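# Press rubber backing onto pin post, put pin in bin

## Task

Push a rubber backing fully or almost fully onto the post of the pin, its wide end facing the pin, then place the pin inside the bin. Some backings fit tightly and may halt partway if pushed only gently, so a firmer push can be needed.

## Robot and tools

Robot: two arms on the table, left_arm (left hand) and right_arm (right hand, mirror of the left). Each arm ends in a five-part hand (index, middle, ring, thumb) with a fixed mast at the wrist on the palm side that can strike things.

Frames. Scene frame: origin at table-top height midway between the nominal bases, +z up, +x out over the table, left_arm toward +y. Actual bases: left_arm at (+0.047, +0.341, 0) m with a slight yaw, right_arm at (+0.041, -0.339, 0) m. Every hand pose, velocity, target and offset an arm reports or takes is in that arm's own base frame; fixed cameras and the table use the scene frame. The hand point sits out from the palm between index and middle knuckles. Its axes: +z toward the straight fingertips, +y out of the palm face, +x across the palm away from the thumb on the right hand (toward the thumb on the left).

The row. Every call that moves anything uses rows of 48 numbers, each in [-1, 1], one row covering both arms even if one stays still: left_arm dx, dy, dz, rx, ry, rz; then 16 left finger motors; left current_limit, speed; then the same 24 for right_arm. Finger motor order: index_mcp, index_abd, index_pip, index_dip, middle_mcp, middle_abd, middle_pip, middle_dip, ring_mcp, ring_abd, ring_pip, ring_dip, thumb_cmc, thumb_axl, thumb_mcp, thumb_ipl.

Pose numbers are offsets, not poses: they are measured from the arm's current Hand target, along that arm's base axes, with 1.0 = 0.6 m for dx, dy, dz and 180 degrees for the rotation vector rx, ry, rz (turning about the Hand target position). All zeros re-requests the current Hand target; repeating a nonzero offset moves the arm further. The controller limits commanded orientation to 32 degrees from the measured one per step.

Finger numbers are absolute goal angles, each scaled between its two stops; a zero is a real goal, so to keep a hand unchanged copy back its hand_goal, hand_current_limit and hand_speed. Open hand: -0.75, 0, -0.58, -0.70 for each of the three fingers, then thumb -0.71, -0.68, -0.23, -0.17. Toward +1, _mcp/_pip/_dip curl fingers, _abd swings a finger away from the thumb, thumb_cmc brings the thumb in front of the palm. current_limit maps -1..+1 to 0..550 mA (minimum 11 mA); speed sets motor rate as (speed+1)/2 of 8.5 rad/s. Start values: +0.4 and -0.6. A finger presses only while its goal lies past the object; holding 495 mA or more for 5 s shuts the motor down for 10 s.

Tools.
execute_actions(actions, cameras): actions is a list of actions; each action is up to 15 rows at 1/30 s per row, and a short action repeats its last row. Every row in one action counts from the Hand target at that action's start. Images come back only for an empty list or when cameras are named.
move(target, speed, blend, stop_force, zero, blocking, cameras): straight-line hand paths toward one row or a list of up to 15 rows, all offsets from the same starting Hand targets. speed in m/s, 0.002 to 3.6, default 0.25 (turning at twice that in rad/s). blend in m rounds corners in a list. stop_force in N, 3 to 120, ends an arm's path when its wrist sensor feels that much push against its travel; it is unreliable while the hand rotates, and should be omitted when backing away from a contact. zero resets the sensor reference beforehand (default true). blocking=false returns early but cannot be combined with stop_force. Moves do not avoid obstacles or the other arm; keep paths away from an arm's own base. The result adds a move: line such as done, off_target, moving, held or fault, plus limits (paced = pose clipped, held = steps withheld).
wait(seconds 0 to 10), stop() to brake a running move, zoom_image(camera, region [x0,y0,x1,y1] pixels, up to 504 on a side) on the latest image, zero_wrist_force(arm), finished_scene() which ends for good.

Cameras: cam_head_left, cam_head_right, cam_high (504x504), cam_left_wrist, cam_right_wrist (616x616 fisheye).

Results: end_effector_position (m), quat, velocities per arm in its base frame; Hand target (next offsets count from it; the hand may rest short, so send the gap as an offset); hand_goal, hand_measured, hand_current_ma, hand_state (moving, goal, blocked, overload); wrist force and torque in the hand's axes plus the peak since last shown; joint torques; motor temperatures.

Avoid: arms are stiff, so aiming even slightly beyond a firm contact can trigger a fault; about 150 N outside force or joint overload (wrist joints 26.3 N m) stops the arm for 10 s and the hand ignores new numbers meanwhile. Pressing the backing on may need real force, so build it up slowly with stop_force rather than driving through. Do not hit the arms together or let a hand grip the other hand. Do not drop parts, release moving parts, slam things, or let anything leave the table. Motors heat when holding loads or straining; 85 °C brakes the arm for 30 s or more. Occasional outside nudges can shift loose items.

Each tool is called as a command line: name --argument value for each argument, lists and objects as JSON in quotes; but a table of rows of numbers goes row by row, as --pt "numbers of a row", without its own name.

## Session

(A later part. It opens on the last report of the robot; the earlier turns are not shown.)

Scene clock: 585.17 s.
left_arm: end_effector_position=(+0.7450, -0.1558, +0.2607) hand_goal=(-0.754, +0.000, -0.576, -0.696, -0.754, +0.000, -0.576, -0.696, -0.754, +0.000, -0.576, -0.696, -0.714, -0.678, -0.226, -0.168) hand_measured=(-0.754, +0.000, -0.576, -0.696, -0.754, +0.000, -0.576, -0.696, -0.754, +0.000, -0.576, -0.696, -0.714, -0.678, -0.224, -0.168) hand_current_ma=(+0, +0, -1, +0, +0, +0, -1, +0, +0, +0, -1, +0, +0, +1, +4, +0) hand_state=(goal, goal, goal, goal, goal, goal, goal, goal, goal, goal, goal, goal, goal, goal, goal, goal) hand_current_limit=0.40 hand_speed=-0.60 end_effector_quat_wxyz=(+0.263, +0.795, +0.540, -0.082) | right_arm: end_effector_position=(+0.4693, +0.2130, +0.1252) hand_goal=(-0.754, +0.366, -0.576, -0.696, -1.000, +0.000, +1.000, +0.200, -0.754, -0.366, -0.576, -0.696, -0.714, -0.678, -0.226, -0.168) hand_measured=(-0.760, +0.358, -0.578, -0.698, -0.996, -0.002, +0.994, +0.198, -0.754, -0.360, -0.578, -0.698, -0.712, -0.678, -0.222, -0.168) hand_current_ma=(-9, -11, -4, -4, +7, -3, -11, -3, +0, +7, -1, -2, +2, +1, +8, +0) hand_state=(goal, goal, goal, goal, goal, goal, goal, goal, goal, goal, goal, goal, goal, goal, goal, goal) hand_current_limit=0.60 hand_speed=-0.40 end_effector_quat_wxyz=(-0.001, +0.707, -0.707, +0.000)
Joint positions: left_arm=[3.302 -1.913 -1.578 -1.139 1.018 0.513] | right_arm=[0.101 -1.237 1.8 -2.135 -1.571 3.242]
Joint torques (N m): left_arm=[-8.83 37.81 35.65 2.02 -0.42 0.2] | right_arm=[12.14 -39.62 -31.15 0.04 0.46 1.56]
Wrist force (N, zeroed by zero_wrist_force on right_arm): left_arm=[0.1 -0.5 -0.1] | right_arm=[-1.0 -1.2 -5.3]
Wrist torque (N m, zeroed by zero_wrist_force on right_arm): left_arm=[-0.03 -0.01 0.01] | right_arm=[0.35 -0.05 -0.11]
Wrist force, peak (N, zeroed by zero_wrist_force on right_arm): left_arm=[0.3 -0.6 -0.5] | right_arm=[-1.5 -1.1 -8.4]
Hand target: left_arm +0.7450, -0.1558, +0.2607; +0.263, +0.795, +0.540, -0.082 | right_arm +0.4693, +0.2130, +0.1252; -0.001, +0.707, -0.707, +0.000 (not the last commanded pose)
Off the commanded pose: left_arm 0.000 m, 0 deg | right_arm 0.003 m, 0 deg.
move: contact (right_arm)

move --target '[0,0,0,0,0,0,-0.754,0,-0.576,-0.696,-0.754,0,-0.576,-0.696,-0.754,0,-0.576,-0.696,-0.714,-0.678,-0.226,-0.168,0.4,-0.6,0,0,-0.0133,0,0,0,-0.754,0.366,-0.576,-0.696,-1,0,1,0.2,-0.754,-0.366,-0.576,-0.696,-0.714,-0.678,-0.226,-0.168,0.6,-0.4]' --speed 0.005 --stop_force 14

Scene clock: 587.17 s.
left_arm: end_effector_position=(+0.7450, -0.1558, +0.2607) hand_goal=(-0.754, +0.000, -0.576, -0.696, -0.754, +0.000, -0.576, -0.696, -0.754, +0.000, -0.576, -0.696, -0.714, -0.678, -0.226, -0.168) hand_measured=(-0.754, +0.000, -0.576, -0.696, -0.754, +0.000, -0.576, -0.696, -0.754, +0.000, -0.576, -0.696, -0.714, -0.678, -0.224, -0.168) hand_current_ma=(+0, +0, -1, +0, +0, +0, -1, +0, +0, +0, -1, +0, +0, +1, +4, +0) hand_state=(goal, goal, goal, goal, goal, goal, goal, goal, goal, goal, goal, goal, goal, goal, goal, goal) hand_current_limit=0.40 hand_speed=-0.60 end_effector_quat_wxyz=(+0.263, +0.795, +0.540, -0.082) | right_arm: end_effector_position=(+0.4694, +0.2130, +0.1235) hand_goal=(-0.754, +0.366, -0.576, -0.696, -1.000, +0.000, +1.000, +0.200, -0.754, -0.366, -0.576, -0.696, -0.714, -0.678, -0.226, -0.168) hand_measured=(-0.760, +0.350, -0.580, -0.698, -0.996, -0.002, +0.994, +0.198, -0.754, -0.358, -0.576, -0.698, -0.712, -0.678, -0.222, -0.168) hand_current_ma=(-12, -29, -5, -2, +7, -3, -11, -3, +0, +13, -1, -1, +2, +1, +8, +0) hand_state=(goal, goal, goal, goal, goal, goal, goal, goal, goal, goal, goal, goal, goal, goal, goal, goal) hand_current_limit=0.60 hand_speed=-0.40 end_effector_quat_wxyz=(-0.001, +0.707, -0.707, +0.001)
Joint positions: left_arm=[3.302 -1.913 -1.578 -1.139 1.018 0.513] | right_arm=[0.101 -1.235 1.802 -2.14 -1.571 3.242]
Joint torques (N m): left_arm=[-8.74 37.92 34.55 1.95 -0.43 0.25] | right_arm=[11.42 -30.98 -24.28 1.42 -0.13 1.44]
Wrist force (N, zeroed by zero_wrist_force on right_arm): left_arm=[0.2 -0.5 -0.2] | right_arm=[-2.0 -1.1 -21.0]
Wrist torque (N m, zeroed by zero_wrist_force on right_arm): left_arm=[-0.02 -0.02 0.02] | right_arm=[1.60 0.15 -0.17]
Wrist force, peak (N, zeroed by zero_wrist_force on right_arm): left_arm=[0.4 -0.7 -0.1] | right_arm=[-2.1 -1.1 -24.3]
Hand target: left_arm +0.7450, -0.1558, +0.2607; +0.263, +0.795, +0.540, -0.082 | right_arm +0.4694, +0.2130, +0.1235; -0.001, +0.707, -0.707, +0.001 (not the last commanded pose)
Off the commanded pose: left_arm 0.000 m, 0 deg | right_arm 0.006 m, 0 deg.
move: contact (right_arm)

move --target '[0,0,0,0,0,0,-0.754,0,-0.576,-0.696,-0.754,0,-0.576,-0.696,-0.754,0,-0.576,-0.696,-0.714,-0.678,-0.226,-0.168,0.4,-0.6,0,0,-0.0133,0,0,0,-0.754,0.366,-0.576,-0.696,-1,0,1,0.2,-0.754,-0.366,-0.576,-0.696,-0.714,-0.678,-0.226,-0.168,0.6,-0.4]' --speed 0.005 --stop_force 16 --cameras '["cam_left_wrist","cam_high","cam_right_wrist"]'

zoom_image --camera "cam_left_wrist" --region '[392, 132, 432, 172]'

zoom_image --camera "cam_right_wrist" --region '[250, 170, 350, 270]'

Scene clock: 589.03 s.
left_arm: end_effector_position=(+0.7450, -0.1558, +0.2607) hand_goal=(-0.754, +0.000, -0.576, -0.696, -0.754, +0.000, -0.576, -0.696, -0.754, +0.000, -0.576, -0.696, -0.714, -0.678, -0.226, -0.168) hand_measured=(-0.754, +0.000, -0.576, -0.696, -0.754, +0.000, -0.576, -0.696, -0.754, +0.000, -0.576, -0.696, -0.714, -0.678, -0.224, -0.168) hand_current_ma=(+0, +0, -1, +0, +0, +0, -1, +0, +0, +0, -1, +0, +0, +1, +4, +0) hand_state=(goal, goal, goal, goal, goal, goal, goal, goal, goal, goal, goal, goal, goal, goal, goal, goal) hand_current_limit=0.40 hand_speed=-0.60 end_effector_quat_wxyz=(+0.263, +0.795, +0.540, -0.082) | right_arm: end_effector_position=(+0.4696, +0.2130, +0.1227) hand_goal=(-0.754, +0.366, -0.576, -0.696, -1.000, +0.000, +1.000, +0.200, -0.754, -0.366, -0.576, -0.696, -0.714, -0.678, -0.226, -0.168) hand_measured=(-0.760, +0.352, -0.580, -0.694, -0.996, -0.002, +0.994, +0.198, -0.752, -0.358, -0.576, -0.696, -0.712, -0.678, -0.222, -0.168) hand_current_ma=(-11, -26, -4, +1, +7, -3, -11, -3, +2, +13, +0, +0, +2, +1, +8, +0) hand_state=(goal, goal, goal, goal, goal, goal, goal, goal, goal, goal, goal, goal, goal, goal, goal, goal) hand_current_limit=0.60 hand_speed=-0.40 end_effector_quat_wxyz=(-0.001, +0.707, -0.707, +0.001)
Joint positions: left_arm=[3.302 -1.913 -1.578 -1.139 1.018 0.513] | right_arm=[0.101 -1.234 1.803 -2.142 -1.571 3.242]
Joint torques (N m): left_arm=[-8.39 38.5 34.83 1.91 -0.49 0.36] | right_arm=[11.39 -21.87 -17.99 2.68 -0.09 1.63]
Wrist force (N, zeroed by zero_wrist_force on right_arm): left_arm=[0.2 -0.6 -0.3] | right_arm=[-2.2 -1.5 -37.3]
Wrist torque (N m, zeroed by zero_wrist_force on right_arm): left_arm=[-0.01 -0.03 0.02] | right_arm=[2.87 0.50 -0.20]
Wrist force, peak (N, zeroed by zero_wrist_force on right_arm): left_arm=[0.5 -0.6 -0.2] | right_arm=[-2.4 -1.6 -42.1]
Hand target: left_arm +0.7450, -0.1558, +0.2607; +0.263, +0.795, +0.540, -0.082 | right_arm +0.4696, +0.2130, +0.1227; -0.001, +0.707, -0.707, +0.001 (not the last commanded pose)
Off the commanded pose: left_arm 0.000 m, 0 deg | right_arm 0.007 m, 0 deg.
move: contact (right_arm)
camera_calibration:
cam_left_wrist: T_world_to_cam=[[-0.902269, -0.408924, 0.136715, 0.536081], [-0.338363, 0.868048, 0.363322, 0.227097], [-0.267247, 0.281555, -0.921578, 0.604581], [0, 0, 0, 1]] pos_world=[0.722103, -0.148137, 0.401369]
cam_right_wrist: T_world_to_cam=[[-0.625535, 0.780195, -0.000694374, 0.159764], [0.445487, 0.357908, 0.820636, -0.453488], [0.640505, 0.513028, -0.571451, -0.222115], [0, 0, 0, 1]] pos_world=[0.444226, 0.151611, 0.245332]
Images, in order (width x height): cam_high 504x504, cam_left_wrist 616x616, cam_right_wrist 616x616.

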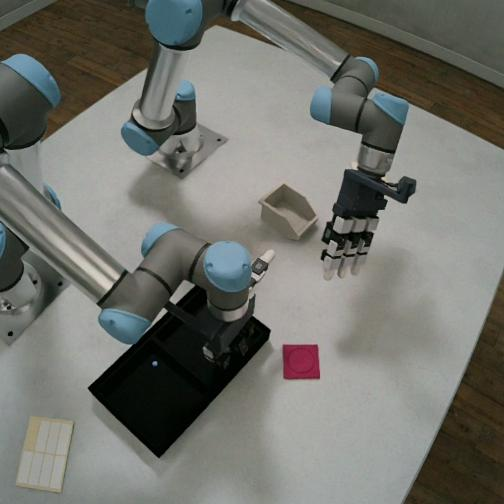

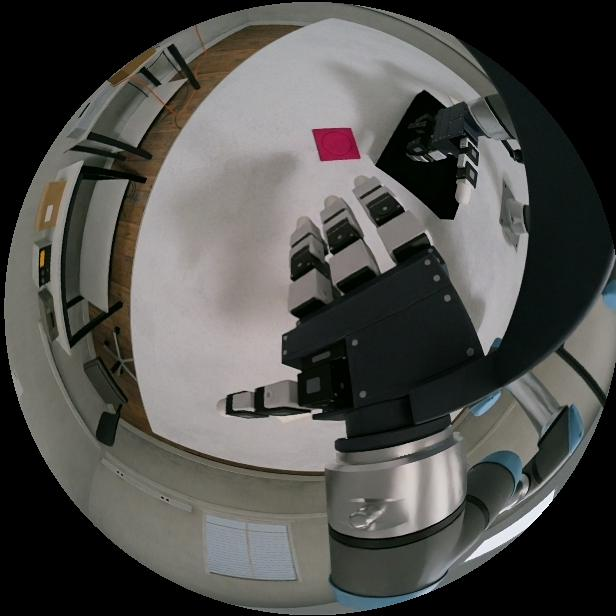

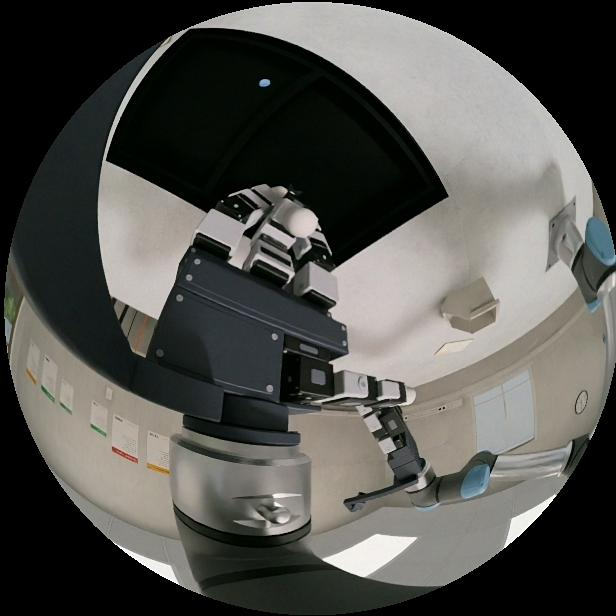

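Scaled by 12.600 from the camera's 616x616 image, which has a finer 880x880 frame.

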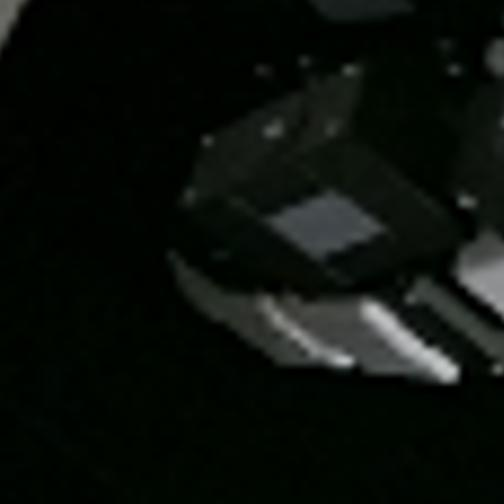

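Scaled by 5.040 from the camera's 616x616 image, which has a finer 880x880 frame.

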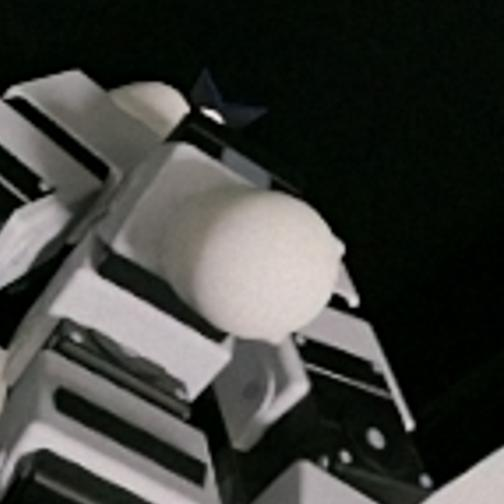

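move --pt "0 0 0 0 0 0 -0.754 0 -0.576 -0.696 -0.754 0 -0.576 -0.696 -0.754 0 -0.576 -0.696 -0.714 -0.678 -0.226 -0.168 0.4 -0.6 0 0 0.062 0 0 0 -0.754 0.366 -0.576 -0.696 -1 0 1 0.2 -0.754 -0.366 -0.576 -0.696 -0.714 -0.678 -0.226 -0.168 0.6 -0.4" --pt "0 0 0 0 0 0 -0.754 0 -0.576 -0.696 -0.754 0 -0.576 -0.696 -0.754 0 -0.576 -0.696 -0.714 -0.678 -0.226 -0.168 0.4 -0.6 -0.0095 -0.0975 0.062 0 0 0 -0.754 0.366 -0.576 -0.696 -1 0 1 0.2 -0.754 -0.366 -0.576 -0.696 -0.714 -0.678 -0.226 -0.168 0.6 -0.4" --speed 0.12 --cameras '["cam_left_wrist","cam_high","cam_right_wrist"]'

zoom_image --camera "cam_right_wrist" --region '[302, 190, 342, 230]'

zoom_image --camera "cam_left_wrist" --region '[392, 132, 432, 172]'

zoom_image --camera "cam_high" --region '[203, 332, 243, 372]'

Scene clock: 591.47 s.
left_arm: end_effector_position=(+0.7450, -0.1558, +0.2607) hand_goal=(-0.754, +0.000, -0.576, -0.696, -0.754, +0.000, -0.576, -0.696, -0.754, +0.000, -0.576, -0.696, -0.714, -0.678, -0.226, -0.168) hand_measured=(-0.754, +0.000, -0.576, -0.696, -0.754, +0.000, -0.576, -0.696, -0.754, +0.000, -0.576, -0.696, -0.714, -0.678, -0.224, -0.168) hand_current_ma=(+0, +0, -1, +0, +0, +0, -1, +0, +0, +0, -1, +0, +0, +1, +4, +0) hand_state=(goal, goal, goal, goal, goal, goal, goal, goal, goal, goal, goal, goal, goal, goal, goal, goal) hand_current_limit=0.40 hand_speed=-0.60 end_effector_quat_wxyz=(+0.263, +0.795, +0.540, -0.082) | right_arm: end_effector_position=(+0.4639, +0.1546, +0.1599) hand_goal=(-0.754, +0.366, -0.576, -0.696, -1.000, +0.000, +1.000, +0.200, -0.754, -0.366, -0.576, -0.696, -0.714, -0.678, -0.226, -0.168) hand_measured=(-0.756, +0.360, -0.578, -0.696, -0.996, -0.002, +0.994, +0.198, -0.756, -0.360, -0.576, -0.696, -0.712, -0.678, -0.222, -0.168) hand_current_ma=(-1, -8, -3, +1, +7, -3, -11, -3, -1, +8, -1, +0, +2, +1, +8, +0) hand_state=(goal, goal, goal, goal, goal, goal, goal, goal, goal, goal, goal, goal, goal, goal, goal, goal) hand_current_limit=0.60 hand_speed=-0.40 end_effector_quat_wxyz=(-0.001, +0.707, -0.707, +0.001)
Joint positions: left_arm=[3.302 -1.913 -1.578 -1.139 1.018 0.513] | right_arm=[-0.002 -1.327 1.819 -2.065 -1.571 3.138]
Joint torques (N m): left_arm=[-9.29 38.02 34.93 1.93 -0.54 0.29] | right_arm=[-11.01 -38.29 -7.83 -4.15 1.16 -1.4]
Wrist force (N, zeroed by zero_wrist_force on right_arm): left_arm=[0.2 -0.6 0.0] | right_arm=[0.2 -0.4 0.2]
Wrist torque (N m, zeroed by zero_wrist_force on right_arm): left_arm=[-0.03 -0.03 0.02] | right_arm=[-0.08 -0.02 0.13]
Wrist force, peak (N, zeroed by zero_wrist_force on right_arm): left_arm=[0.3 -0.8 -0.2] | right_arm=[-2.3 -1.4 -38.0]
Hand target: left_arm +0.7450, -0.1558, +0.2607; +0.263, +0.795, +0.540, -0.082 | right_arm +0.4639, +0.1545, +0.1599; -0.001, +0.707, -0.707, +0.001
Off the commanded pose: left_arm 0.000 m, 0 deg | right_arm 0.000 m, 0 deg.
move: done
camera_calibration:
cam_left_wrist: T_world_to_cam=[[-0.902269, -0.408924, 0.136715, 0.536081], [-0.338363, 0.868048, 0.363322, 0.227097], [-0.267247, 0.281555, -0.921578, 0.604581], [0, 0, 0, 1]] pos_world=[0.722103, -0.148137, 0.401369]
cam_right_wrist: T_world_to_cam=[[-0.625535, 0.780195, -0.000694374, 0.201787], [0.445487, 0.357908, 0.820636, -0.460575], [0.640505, 0.513028, -0.571451, -0.167245], [0, 0, 0, 1]] pos_world=[0.438526, 0.0932107, 0.282532]
Images, in order (width x height): cam_high 504x504, cam_left_wrist 616x616, cam_right_wrist 616x616.

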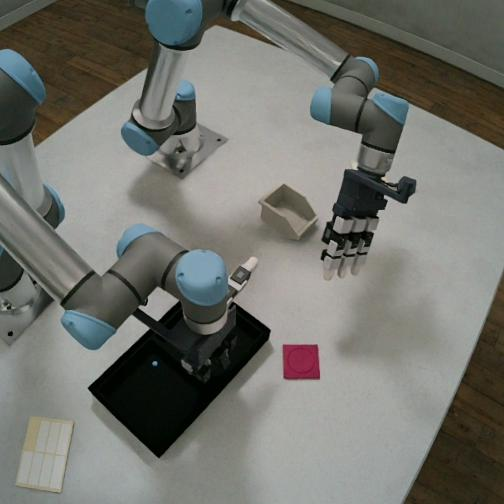

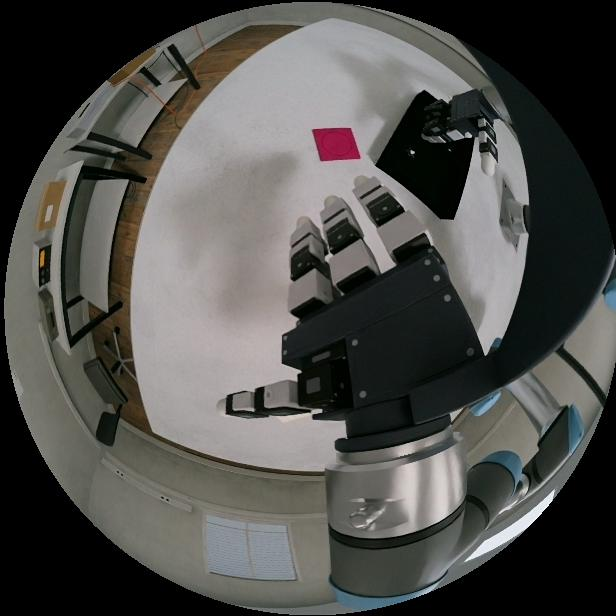

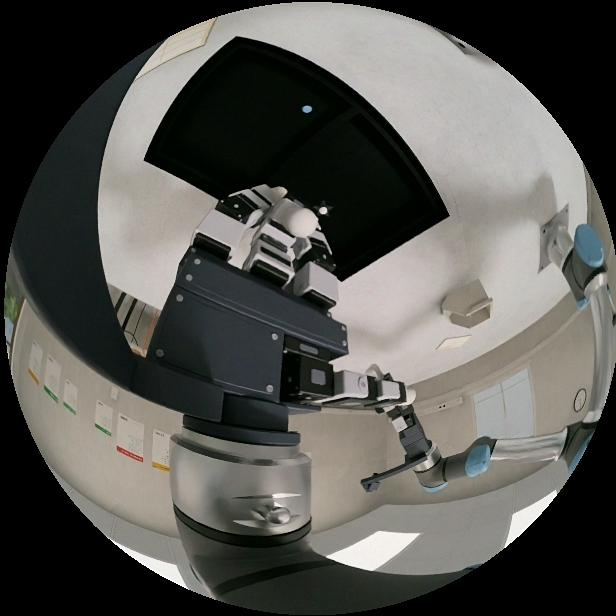

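Scaled by 12.600 from the camera's 616x616 image, which has a finer 880x880 frame.

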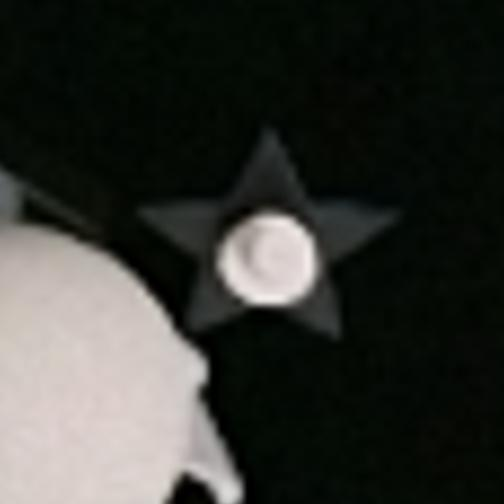

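Scaled by 12.600 from the camera's 616x616 image, which has a finer 880x880 frame.

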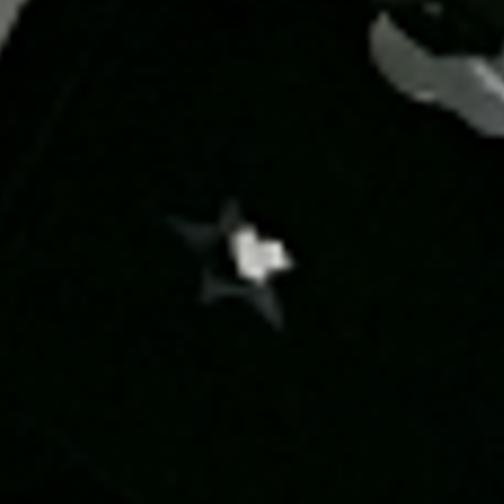

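Scaled by 12.600 from the camera's 504x504 image, which has a finer 720x720 frame.

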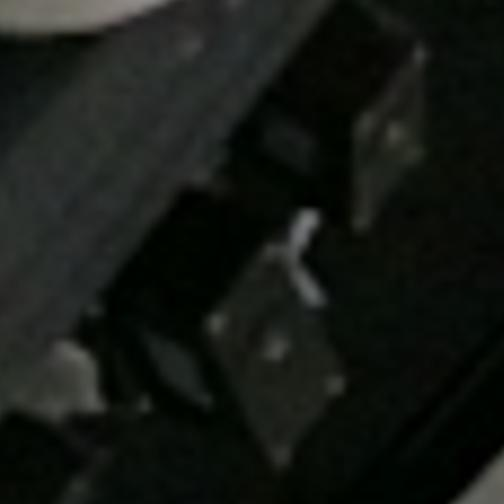

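zoom_image --camera "cam_right_wrist" --region '[314, 201, 332, 219]'

Scaled by 28.000 from the camera's 616x616 image, which has a finer 880x880 frame.

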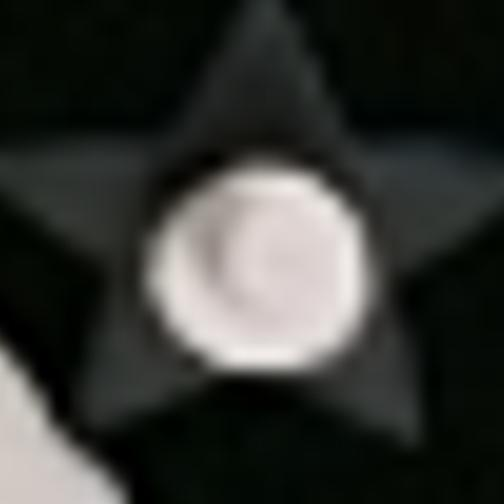

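move --pt "0 0 0 0 0 0 -0.754 0 -0.576 -0.696 -0.754 0 -0.576 -0.696 -0.754 0 -0.576 -0.696 -0.714 -0.678 -0.226 -0.168 0.4 -0.6 -0.0012 0.095 0 0 0 0 -0.754 0.32 -0.576 -0.696 -1 0 1 0.2 -0.754 -0.32 -0.576 -0.696 -0.714 -0.678 -0.226 -0.168 0.6 -0.8" --pt "0 0 0 0 0 0 -0.754 0 -0.576 -0.696 -0.754 0 -0.576 -0.696 -0.754 0 -0.576 -0.696 -0.714 -0.678 -0.226 -0.168 0.4 -0.6 -0.0012 0.095 -0.0538 0 0 0 -0.754 0.32 -0.576 -0.696 -1 0 1 0.2 -0.754 -0.32 -0.576 -0.696 -0.714 -0.678 -0.226 -0.168 0.6 -0.8" --speed '[0.2,0.05]' --cameras '["cam_right_wrist"]'

zoom_image --camera "cam_right_wrist" --region '[250, 170, 350, 270]'

Scene clock: 595.67 s.
left_arm: end_effector_position=(+0.7450, -0.1558, +0.2607) hand_goal=(-0.754, +0.000, -0.576, -0.696, -0.754, +0.000, -0.576, -0.696, -0.754, +0.000, -0.576, -0.696, -0.714, -0.678, -0.226, -0.168) hand_measured=(-0.754, +0.000, -0.576, -0.696, -0.754, +0.000, -0.576, -0.696, -0.754, +0.000, -0.576, -0.696, -0.714, -0.678, -0.224, -0.168) hand_current_ma=(+0, +0, -1, +0, +0, +0, -1, +0, +0, +0, -1, +0, +0, +1, +4, +0) hand_state=(goal, goal, goal, goal, goal, goal, goal, goal, goal, goal, goal, goal, goal, goal, goal, goal) hand_current_limit=0.40 hand_speed=-0.60 end_effector_quat_wxyz=(+0.263, +0.795, +0.540, -0.082) | right_arm: end_effector_position=(+0.4632, +0.2115, +0.1277) hand_goal=(-0.754, +0.320, -0.576, -0.696, -1.000, +0.000, +1.000, +0.200, -0.754, -0.320, -0.576, -0.696, -0.714, -0.678, -0.226, -0.168) hand_measured=(-0.756, +0.322, -0.578, -0.696, -0.996, -0.002, +0.994, +0.198, -0.754, -0.322, -0.576, -0.696, -0.712, -0.678, -0.222, -0.168) hand_current_ma=(-1, +1, -3, +1, +7, -3, -11, -3, -1, -1, -1, +0, +2, +1, +8, +0) hand_state=(goal, goal, goal, goal, goal, goal, goal, goal, goal, goal, goal, goal, goal, goal, goal, goal) hand_current_limit=0.60 hand_speed=-0.80 end_effector_quat_wxyz=(-0.001, +0.707, -0.707, +0.001)
Joint positions: left_arm=[3.302 -1.913 -1.578 -1.139 1.018 0.513] | right_arm=[0.1 -1.254 1.817 -2.135 -1.571 3.241]
Joint torques (N m): left_arm=[-8.37 37.29 36.02 2.03 -0.4 0.23] | right_arm=[13.09 -26.6 -4.65 -4.11 -0.62 1.69]
Wrist force (N, zeroed by zero_wrist_force on right_arm): left_arm=[0.2 -0.4 -0.2] | right_arm=[0.0 -0.6 0.0]
Wrist torque (N m, zeroed by zero_wrist_force on right_arm): left_arm=[0.00 -0.03 0.02] | right_arm=[-0.07 0.00 -0.02]
Wrist force, peak (N, zeroed by zero_wrist_force on right_arm): left_arm=[0.4 -0.7 -0.2] | right_arm=[1.0 -0.5 0.1]
Hand target: left_arm +0.7450, -0.1558, +0.2607; +0.263, +0.795, +0.540, -0.082 | right_arm +0.4632, +0.2115, +0.1277; -0.001, +0.707, -0.707, +0.001
Off the commanded pose: left_arm 0.000 m, 0 deg | right_arm 0.000 m, 0 deg.
move: done
camera_calibration:
cam_right_wrist: T_world_to_cam=[[-0.625514, 0.780213, -0.000790518, 0.156946], [0.445471, 0.357975, 0.820615, -0.454201], [0.640537, 0.512954, -0.571481, -0.214384], [0, 0, 0, 1]] pos_world=[0.437827, 0.150111, 0.250332]
Images, in order (width x height): cam_right_wrist 616x616.

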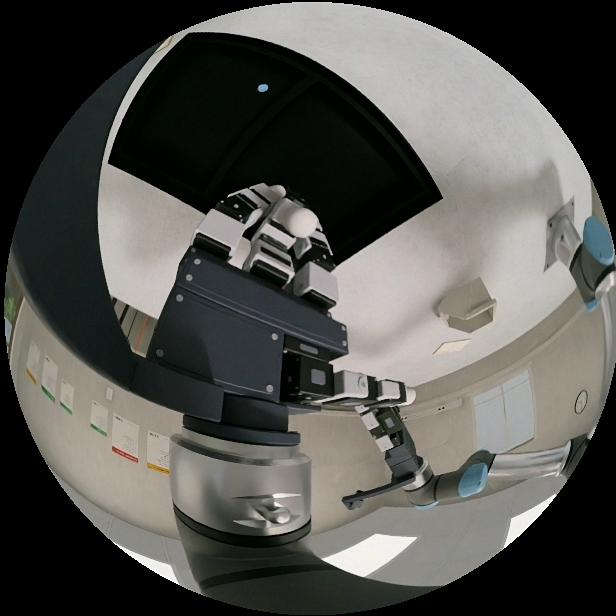

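Scaled by 5.040 from the camera's 616x616 image, which has a finer 880x880 frame.

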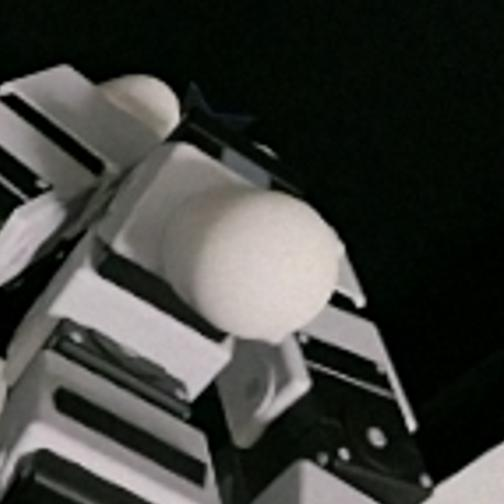

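move --target '[0,0,0,0,0,0,-0.754,0,-0.576,-0.696,-0.754,0,-0.576,-0.696,-0.754,0,-0.576,-0.696,-0.714,-0.678,-0.226,-0.168,0.4,-0.6,0,0,0,0,0,0,-0.754,0.395,-0.576,-0.696,-1,0,1,0.2,-0.754,-0.395,-0.576,-0.696,-0.714,-0.678,-0.226,-0.168,0.6,-0.93]' --cameras '["cam_right_wrist"]'

zoom_image --camera "cam_right_wrist" --region '[250, 170, 350, 270]'

Scene clock: 596.53 s.
left_arm: end_effector_position=(+0.7450, -0.1558, +0.2607) hand_goal=(-0.754, +0.000, -0.576, -0.696, -0.754, +0.000, -0.576, -0.696, -0.754, +0.000, -0.576, -0.696, -0.714, -0.678, -0.226, -0.168) hand_measured=(-0.754, +0.000, -0.576, -0.696, -0.754, +0.000, -0.576, -0.696, -0.754, +0.000, -0.576, -0.696, -0.714, -0.678, -0.224, -0.168) hand_current_ma=(+0, +0, -1, +0, +0, +0, -1, +0, +0, +0, -1, +0, +0, +1, +4, +0) hand_state=(goal, goal, goal, goal, goal, goal, goal, goal, goal, goal, goal, goal, goal, goal, goal, goal) hand_current_limit=0.40 hand_speed=-0.60 end_effector_quat_wxyz=(+0.263, +0.795, +0.540, -0.082) | right_arm: end_effector_position=(+0.4632, +0.2115, +0.1277) hand_goal=(-0.754, +0.394, -0.576, -0.696, -1.000, +0.000, +1.000, +0.200, -0.754, -0.396, -0.576, -0.696, -0.714, -0.678, -0.226, -0.168) hand_measured=(-0.756, +0.370, -0.578, -0.696, -0.996, -0.002, +0.994, +0.198, -0.754, -0.372, -0.576, -0.696, -0.712, -0.678, -0.222, -0.168) hand_current_ma=(-1, -48, -3, +1, +7, -3, -11, -3, -1, +50, -1, +0, +2, +1, +8, +0) hand_state=(goal, blocked, goal, goal, goal, goal, goal, goal, goal, blocked, goal, goal, goal, goal, goal, goal) hand_current_limit=0.60 hand_speed=-0.93 end_effector_quat_wxyz=(-0.001, +0.707, -0.707, +0.001)
Joint positions: left_arm=[3.302 -1.913 -1.578 -1.139 1.018 0.513] | right_arm=[0.1 -1.254 1.817 -2.136 -1.571 3.241]
Joint torques (N m): left_arm=[-8.49 37.52 34.85 1.89 -0.63 0.29] | right_arm=[12.52 -25.49 -6.15 -4.1 0.62 1.64]
Wrist force (N, zeroed by zero_wrist_force on right_arm): left_arm=[0.3 -0.6 -0.2] | right_arm=[0.3 -0.2 -0.1]
Wrist torque (N m, zeroed by zero_wrist_force on right_arm): left_arm=[-0.03 -0.04 0.04] | right_arm=[-0.02 -0.03 0.02]
Wrist force, peak (N, zeroed by zero_wrist_force on right_arm): left_arm=[0.2 -0.7 -0.1] | right_arm=[0.3 -0.4 0.5]
Hand target: left_arm +0.7450, -0.1558, +0.2607; +0.263, +0.795, +0.540, -0.082 | right_arm +0.4632, +0.2115, +0.1277; -0.001, +0.707, -0.707, +0.001
Off the commanded pose: left_arm 0.000 m, 0 deg | right_arm 0.000 m, 0 deg.
move: done
camera_calibration:
cam_right_wrist: T_world_to_cam=[[-0.625564, 0.780173, -0.000745408, 0.156963], [0.445448, 0.357957, 0.820636, -0.454111], [0.640504, 0.513028, -0.571451, -0.214445], [0, 0, 0, 1]] pos_world=[0.437827, 0.150111, 0.250232]
Images, in order (width x height): cam_right_wrist 616x616.

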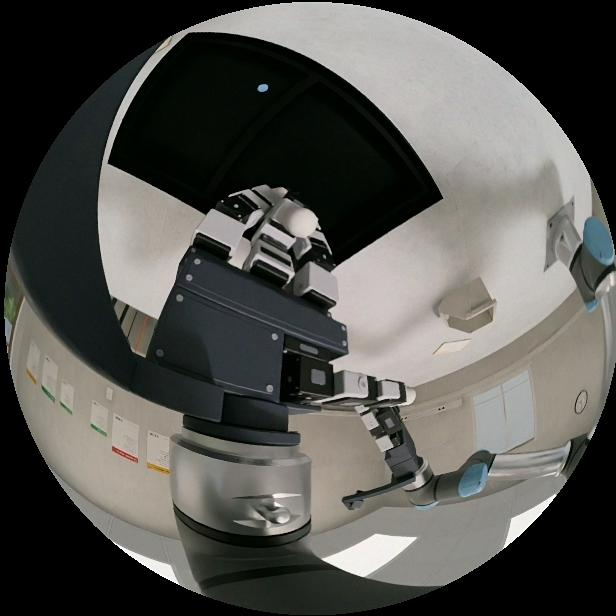

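Scaled by 5.040 from the camera's 616x616 image, which has a finer 880x880 frame.

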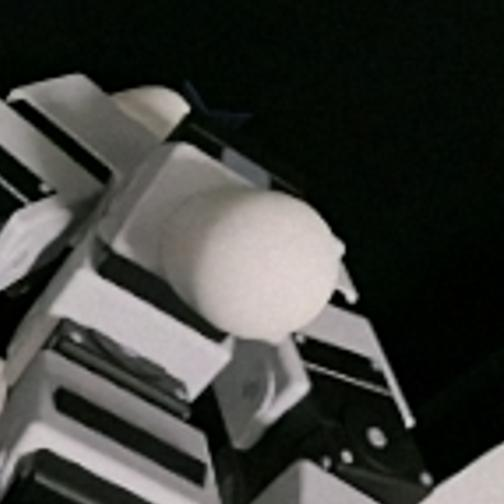

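move --target '[0,0,0,0,0,0,-0.754,0,-0.576,-0.696,-0.754,0,-0.576,-0.696,-0.754,0,-0.576,-0.696,-0.714,-0.678,-0.226,-0.168,0.4,-0.6,0.0045,0,0,0,0,0,-0.754,0.395,-0.576,-0.696,-1,0,1,0.2,-0.754,-0.395,-0.576,-0.696,-0.714,-0.678,-0.226,-0.168,0.6,-0.93]' --speed 0.01

Scene clock: 597.57 s.
left_arm: end_effector_position=(+0.7450, -0.1558, +0.2607) hand_goal=(-0.754, +0.000, -0.576, -0.696, -0.754, +0.000, -0.576, -0.696, -0.754, +0.000, -0.576, -0.696, -0.714, -0.678, -0.226, -0.168) hand_measured=(-0.754, +0.000, -0.576, -0.696, -0.754, +0.000, -0.576, -0.696, -0.754, +0.000, -0.576, -0.696, -0.714, -0.678, -0.224, -0.168) hand_current_ma=(+0, +0, -1, +0, +0, +0, -1, +0, +0, +0, -1, +0, +0, +1, +4, +0) hand_state=(goal, goal, goal, goal, goal, goal, goal, goal, goal, goal, goal, goal, goal, goal, goal, goal) hand_current_limit=0.40 hand_speed=-0.60 end_effector_quat_wxyz=(+0.263, +0.795, +0.540, -0.082) | right_arm: end_effector_position=(+0.4658, +0.2115, +0.1277) hand_goal=(-0.754, +0.394, -0.576, -0.696, -1.000, +0.000, +1.000, +0.200, -0.754, -0.396, -0.576, -0.696, -0.714, -0.678, -0.226, -0.168) hand_measured=(-0.752, +0.370, -0.576, -0.696, -0.996, -0.002, +0.994, +0.198, -0.752, -0.372, -0.576, -0.696, -0.712, -0.678, -0.222, -0.168) hand_current_ma=(+2, -47, -1, +1, +7, -3, -11, -3, +2, +50, +0, +0, +2, +1, +8, +0) hand_state=(goal, blocked, goal, goal, goal, goal, goal, goal, goal, blocked, goal, goal, goal, goal, goal, goal) hand_current_limit=0.60 hand_speed=-0.93 end_effector_quat_wxyz=(-0.001, +0.707, -0.707, +0.001)
Joint positions: left_arm=[3.302 -1.913 -1.578 -1.139 1.018 0.513] | right_arm=[0.099 -1.249 1.809 -2.134 -1.571 3.24]
Joint torques (N m): left_arm=[-8.62 37.19 35.28 1.92 -0.53 0.39] | right_arm=[-11.39 -26.36 -31.61 -0.36 0.52 -1.33]
Wrist force (N, zeroed by zero_wrist_force on right_arm): left_arm=[0.2 -0.5 -0.2] | right_arm=[0.3 -0.1 -0.3]
Wrist torque (N m, zeroed by zero_wrist_force on right_arm): left_arm=[-0.01 -0.02 0.01] | right_arm=[-0.02 -0.04 0.06]
Wrist force, peak (N, zeroed by zero_wrist_force on right_arm): left_arm=[0.3 -0.7 -0.2] | right_arm=[0.1 0.0 -1.4]
Hand target: left_arm +0.7450, -0.1558, +0.2607; +0.263, +0.795, +0.540, -0.082 | right_arm +0.4659, +0.2115, +0.1277; -0.001, +0.707, -0.707, +0.001
Off the commanded pose: left_arm 0.000 m, 0 deg | right_arm 0.000 m, 0 deg.
move: done

move --target '[0,0,0,0,0,0,-0.754,0,-0.576,-0.696,-0.754,0,-0.576,-0.696,-0.754,0,-0.576,-0.696,-0.714,-0.678,-0.226,-0.168,0.4,-0.6,0,0,-0.01,0,0,0,-0.754,0.395,-0.576,-0.696,-1,0,1,0.2,-0.754,-0.395,-0.576,-0.696,-0.714,-0.678,-0.226,-0.168,0.6,-0.93]' --speed 0.005 --stop_force 10 --cameras '["cam_right_wrist"]'

zoom_image --camera "cam_right_wrist" --region '[250, 170, 350, 270]'

Scene clock: 599.30 s.
left_arm: end_effector_position=(+0.7450, -0.1558, +0.2607) hand_goal=(-0.754, +0.000, -0.576, -0.696, -0.754, +0.000, -0.576, -0.696, -0.754, +0.000, -0.576, -0.696, -0.714, -0.678, -0.226, -0.168) hand_measured=(-0.754, +0.000, -0.576, -0.696, -0.754, +0.000, -0.576, -0.696, -0.754, +0.000, -0.576, -0.696, -0.714, -0.678, -0.224, -0.168) hand_current_ma=(+0, +0, -1, +0, +0, +0, -1, +0, +0, +0, -1, +0, +0, +1, +4, +0) hand_state=(goal, goal, goal, goal, goal, goal, goal, goal, goal, goal, goal, goal, goal, goal, goal, goal) hand_current_limit=0.40 hand_speed=-0.60 end_effector_quat_wxyz=(+0.263, +0.795, +0.540, -0.082) | right_arm: end_effector_position=(+0.4659, +0.2115, +0.1264) hand_goal=(-0.754, +0.394, -0.576, -0.696, -1.000, +0.000, +1.000, +0.200, -0.754, -0.396, -0.576, -0.696, -0.714, -0.678, -0.226, -0.168) hand_measured=(-0.752, +0.374, -0.576, -0.696, -0.996, -0.002, +0.994, +0.198, -0.752, -0.374, -0.576, -0.696, -0.712, -0.678, -0.222, -0.168) hand_current_ma=(+4, -41, +0, +1, +7, -3, -9, -3, +4, +46, +0, +0, +2, +1, +8, +0) hand_state=(goal, blocked, goal, goal, goal, goal, goal, goal, goal, blocked, goal, goal, goal, goal, goal, goal) hand_current_limit=0.60 hand_speed=-0.93 end_effector_quat_wxyz=(-0.001, +0.707, -0.707, +0.001)
Joint positions: left_arm=[3.302 -1.913 -1.578 -1.139 1.018 0.513] | right_arm=[0.099 -1.247 1.811 -2.137 -1.571 3.24]
Joint torques (N m): left_arm=[-9.33 37.68 34.58 2.02 -0.53 0.15] | right_arm=[-12.36 -36.84 -29.84 0.21 -0.2 -1.33]
Wrist force (N, zeroed by zero_wrist_force on right_arm): left_arm=[0.2 -0.3 -0.1] | right_arm=[-1.3 -0.1 -9.5]
Wrist torque (N m, zeroed by zero_wrist_force on right_arm): left_arm=[0.01 -0.02 0.01] | right_arm=[0.69 0.00 -0.07]
Wrist force, peak (N, zeroed by zero_wrist_force on right_arm): left_arm=[0.3 -0.6 -0.4] | right_arm=[-1.6 0.2 -12.1]
Hand target: left_arm +0.7450, -0.1558, +0.2607; +0.263, +0.795, +0.540, -0.082 | right_arm +0.4659, +0.2115, +0.1264; -0.001, +0.707, -0.707, +0.001 (not the last commanded pose)
Off the commanded pose: left_arm 0.000 m, 0 deg | right_arm 0.005 m, 0 deg.
move: contact (right_arm)
camera_calibration:
cam_right_wrist: T_world_to_cam=[[-0.625544, 0.780188, -0.00081943, 0.158659], [0.445286, 0.357886, 0.820755, -0.454277], [0.640636, 0.513053, -0.57128, -0.216966], [0, 0, 0, 1]] pos_world=[0.440527, 0.150111, 0.249031]
Images, in order (width x height): cam_right_wrist 616x616.

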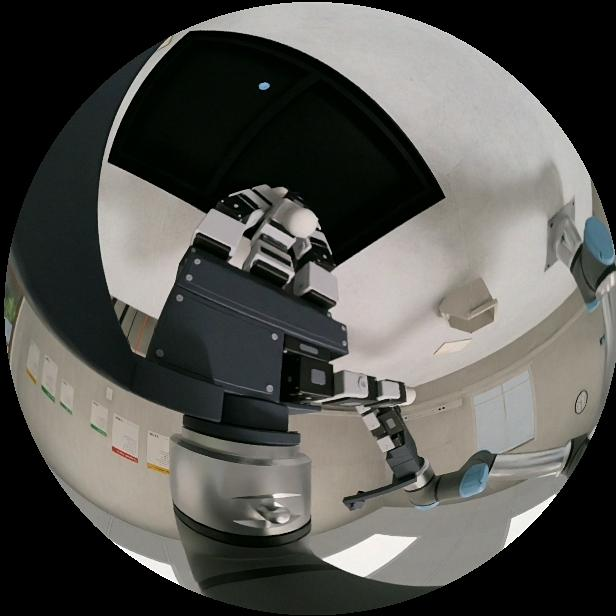

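Scaled by 5.040 from the camera's 616x616 image, which has a finer 880x880 frame.

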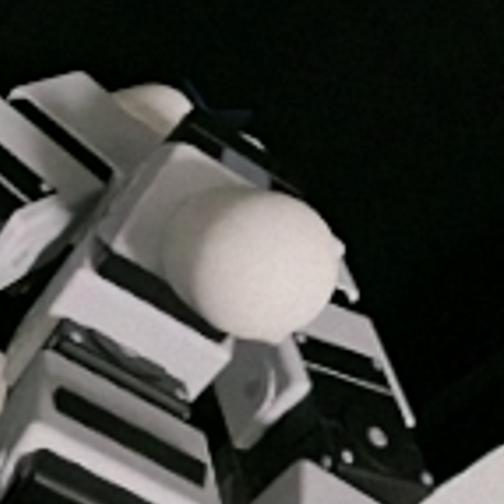

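move --target '[0,0,0,0,0,0,-0.754,0,-0.576,-0.696,-0.754,0,-0.576,-0.696,-0.754,0,-0.576,-0.696,-0.714,-0.678,-0.226,-0.168,0.4,-0.6,0,0,-0.01,0,0,0,-0.754,0.395,-0.576,-0.696,-1,0,1,0.2,-0.754,-0.395,-0.576,-0.696,-0.714,-0.678,-0.226,-0.168,0.6,-0.93]' --speed 0.005 --stop_force 14

Scene clock: 601.87 s.
left_arm: end_effector_position=(+0.7450, -0.1558, +0.2607) hand_goal=(-0.754, +0.000, -0.576, -0.696, -0.754, +0.000, -0.576, -0.696, -0.754, +0.000, -0.576, -0.696, -0.714, -0.678, -0.226, -0.168) hand_measured=(-0.754, +0.000, -0.576, -0.696, -0.754, +0.000, -0.576, -0.696, -0.754, +0.000, -0.576, -0.696, -0.714, -0.678, -0.224, -0.168) hand_current_ma=(+0, +0, -1, +0, +0, +0, -1, +0, +0, +0, -1, +0, +0, +1, +4, +0) hand_state=(goal, goal, goal, goal, goal, goal, goal, goal, goal, goal, goal, goal, goal, goal, goal, goal) hand_current_limit=0.40 hand_speed=-0.60 end_effector_quat_wxyz=(+0.263, +0.795, +0.540, -0.082) | right_arm: end_effector_position=(+0.4660, +0.2115, +0.1221) hand_goal=(-0.754, +0.394, -0.576, -0.696, -1.000, +0.000, +1.000, +0.200, -0.754, -0.396, -0.576, -0.696, -0.714, -0.678, -0.226, -0.168) hand_measured=(-0.744, +0.352, -0.574, -0.696, -0.996, -0.002, +0.994, +0.198, -0.746, -0.358, -0.574, -0.696, -0.712, -0.678, -0.222, -0.168) hand_current_ma=(+22, -103, +3, +1, +7, -3, -9, -3, +15, +91, +4, +0, +2, +1, +8, +0) hand_state=(goal, blocked, goal, goal, goal, goal, goal, goal, goal, blocked, goal, goal, goal, goal, goal, goal) hand_current_limit=0.60 hand_speed=-0.93 end_effector_quat_wxyz=(-0.001, +0.707, -0.707, +0.001)
Joint positions: left_arm=[3.302 -1.913 -1.578 -1.139 1.018 0.513] | right_arm=[0.099 -1.242 1.816 -2.148 -1.571 3.24]
Joint torques (N m): left_arm=[-8.61 37.83 35.23 2.01 -0.51 0.31] | right_arm=[-11.21 -28.69 -23.74 1.48 -1.12 -1.19]
Wrist force (N, zeroed by zero_wrist_force on right_arm): left_arm=[0.3 -0.6 -0.3] | right_arm=[-3.8 0.9 -23.6]
Wrist torque (N m, zeroed by zero_wrist_force on right_arm): left_arm=[-0.02 -0.04 0.02] | right_arm=[1.75 -0.08 -0.23]
Wrist force, peak (N, zeroed by zero_wrist_force on right_arm): left_arm=[0.4 -0.7 -0.2] | right_arm=[-4.2 1.0 -27.6]
Hand target: left_arm +0.7450, -0.1558, +0.2607; +0.263, +0.795, +0.540, -0.082 | right_arm +0.4660, +0.2115, +0.1221; -0.001, +0.707, -0.707, +0.001 (not the last commanded pose)
Off the commanded pose: left_arm 0.000 m, 0 deg | right_arm 0.002 m, 0 deg.
move: contact (right_arm)

move --pt "0 0 0 0 0 0 -0.754 0 -0.576 -0.696 -0.754 0 -0.576 -0.696 -0.754 0 -0.576 -0.696 -0.714 -0.678 -0.226 -0.168 0.4 -0.6 0 0 0.004 0 0 0 -0.754 0.31 -0.576 -0.696 -1 0 1 0.2 -0.754 -0.31 -0.576 -0.696 -0.714 -0.678 -0.226 -0.168 0.6 -0.9" --pt "0 0 0 0 0 0 -0.754 0 -0.576 -0.696 -0.754 0 -0.576 -0.696 -0.754 0 -0.576 -0.696 -0.714 -0.678 -0.226 -0.168 0.4 -0.6 0 0 0.063 0 0 0 -0.754 0.31 -0.576 -0.696 -1 0 1 0.2 -0.754 -0.31 -0.576 -0.696 -0.714 -0.678 -0.226 -0.168 0.6 -0.9" --pt "0 0 0 0 0 0 -0.754 0 -0.576 -0.696 -0.754 0 -0.576 -0.696 -0.754 0 -0.576 -0.696 -0.714 -0.678 -0.226 -0.168 0.4 -0.6 -0.0035 -0.095 0.063 0 0 0 -0.754 0.31 -0.576 -0.696 -1 0 1 0.2 -0.754 -0.31 -0.576 -0.696 -0.714 -0.678 -0.226 -0.168 0.6 -0.9" --speed '[0.01,0.1,0.15]' --cameras '["cam_left_wrist","cam_high","cam_right_wrist"]'

zoom_image --camera "cam_right_wrist" --region '[302, 190, 342, 230]'

zoom_image --camera "cam_left_wrist" --region '[392, 132, 432, 172]'

Scene clock: 605.13 s.
left_arm: end_effector_position=(+0.7450, -0.1558, +0.2607) hand_goal=(-0.754, +0.000, -0.576, -0.696, -0.754, +0.000, -0.576, -0.696, -0.754, +0.000, -0.576, -0.696, -0.714, -0.678, -0.226, -0.168) hand_measured=(-0.754, +0.000, -0.576, -0.696, -0.754, +0.000, -0.576, -0.696, -0.754, +0.000, -0.576, -0.696, -0.714, -0.678, -0.224, -0.168) hand_current_ma=(+0, +0, -1, +0, +0, +0, -1, +0, +0, +0, -1, +0, +0, +1, +4, +0) hand_state=(goal, goal, goal, goal, goal, goal, goal, goal, goal, goal, goal, goal, goal, goal, goal, goal) hand_current_limit=0.40 hand_speed=-0.60 end_effector_quat_wxyz=(+0.263, +0.795, +0.540, -0.082) | right_arm: end_effector_position=(+0.4639, +0.1547, +0.1599) hand_goal=(-0.754, +0.310, -0.576, -0.696, -1.000, +0.000, +1.000, +0.200, -0.754, -0.310, -0.576, -0.696, -0.714, -0.678, -0.226, -0.168) hand_measured=(-0.750, +0.312, -0.574, -0.696, -0.996, -0.002, +0.994, +0.198, -0.750, -0.312, -0.574, -0.696, -0.712, -0.678, -0.222, -0.168) hand_current_ma=(+8, +1, +3, +1, +7, -3, -9, -3, +7, -1, +4, +0, +2, +1, +8, +0) hand_state=(goal, goal, goal, goal, goal, goal, goal, goal, goal, goal, goal, goal, goal, goal, goal, goal) hand_current_limit=0.60 hand_speed=-0.90 end_effector_quat_wxyz=(-0.001, +0.707, -0.707, +0.001)
Joint positions: left_arm=[3.302 -1.913 -1.578 -1.139 1.018 0.513] | right_arm=[-0.002 -1.327 1.819 -2.066 -1.57 3.138]
Joint torques (N m): left_arm=[-9.33 37.36 35.12 2.1 -0.56 0.33] | right_arm=[-11.68 -39.5 -6.26 -4.35 1.04 -1.58]
Wrist force (N, zeroed by zero_wrist_force on right_arm): left_arm=[0.2 -0.7 -0.1] | right_arm=[0.1 -0.2 0.2]
Wrist torque (N m, zeroed by zero_wrist_force on right_arm): left_arm=[-0.05 -0.02 0.02] | right_arm=[-0.06 -0.01 0.12]
Wrist force, peak (N, zeroed by zero_wrist_force on right_arm): left_arm=[0.1 -0.8 -0.2] | right_arm=[-4.7 0.6 -23.8]
Hand target: left_arm +0.7450, -0.1558, +0.2607; +0.263, +0.795, +0.540, -0.082 | right_arm +0.4639, +0.1545, +0.1599; -0.001, +0.707, -0.707, +0.001
Off the commanded pose: left_arm 0.000 m, 0 deg | right_arm 0.000 m, 0 deg.
move: done
camera_calibration:
cam_left_wrist: T_world_to_cam=[[-0.902269, -0.408924, 0.136715, 0.536081], [-0.338363, 0.868048, 0.363322, 0.227097], [-0.267247, 0.281555, -0.921578, 0.604581], [0, 0, 0, 1]] pos_world=[0.722103, -0.148137, 0.401369]
cam_right_wrist: T_world_to_cam=[[-0.625533, 0.780197, -0.000907312, 0.201784], [0.445165, 0.357871, 0.820827, -0.460357], [0.640731, 0.51305, -0.571177, -0.167418], [0, 0, 0, 1]] pos_world=[0.438427, 0.0932108, 0.282431]
Images, in order (width x height): cam_high 504x504, cam_left_wrist 616x616, cam_right_wrist 616x616.

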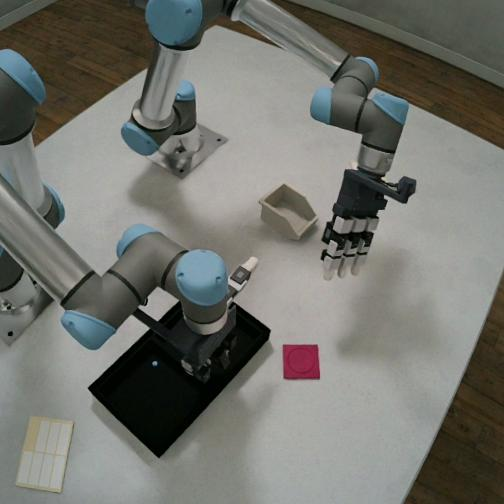

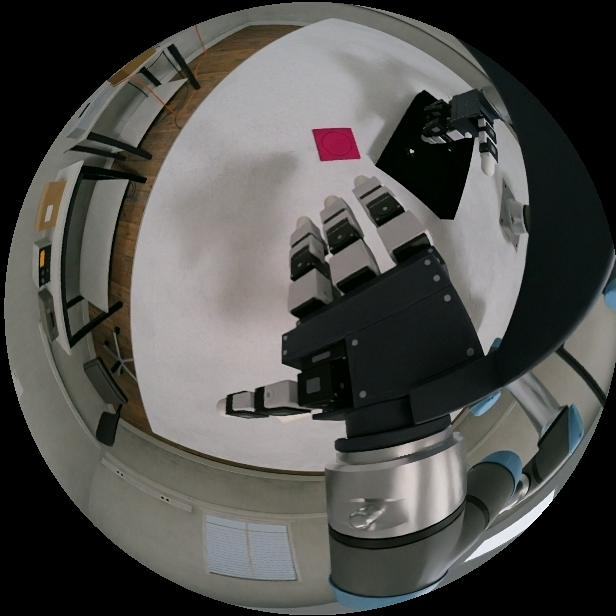

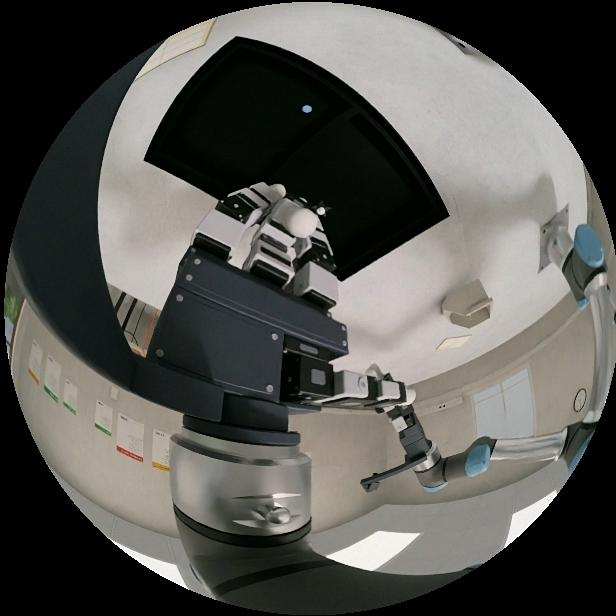

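Scaled by 12.600 from the camera's 616x616 image, which has a finer 880x880 frame.

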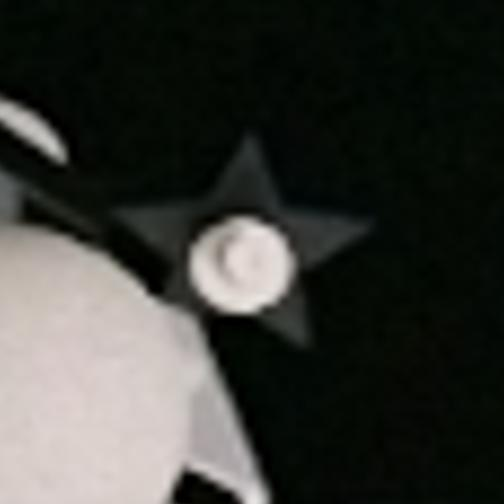

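Scaled by 12.600 from the camera's 616x616 image, which has a finer 880x880 frame.

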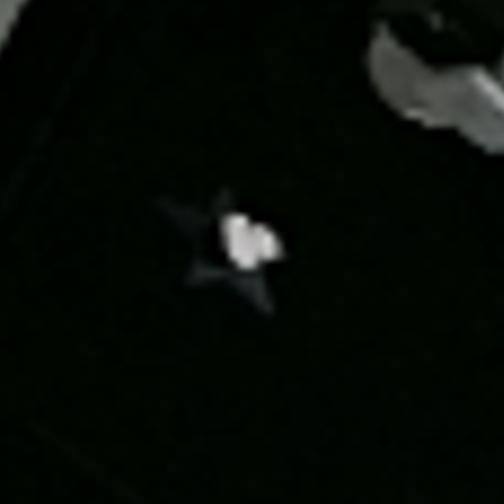

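zoom_image --camera "cam_right_wrist" --region '[312, 201, 330, 219]'

Scaled by 28.000 from the camera's 616x616 image, which has a finer 880x880 frame.

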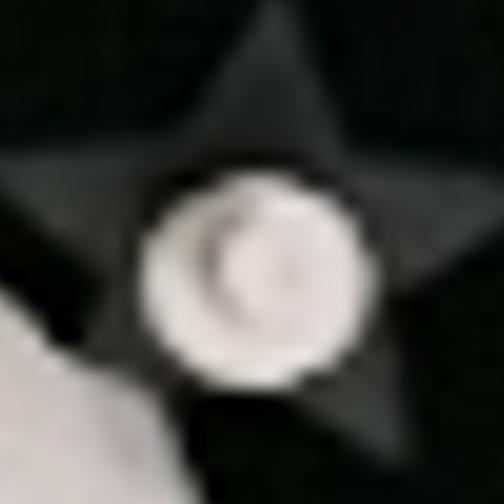

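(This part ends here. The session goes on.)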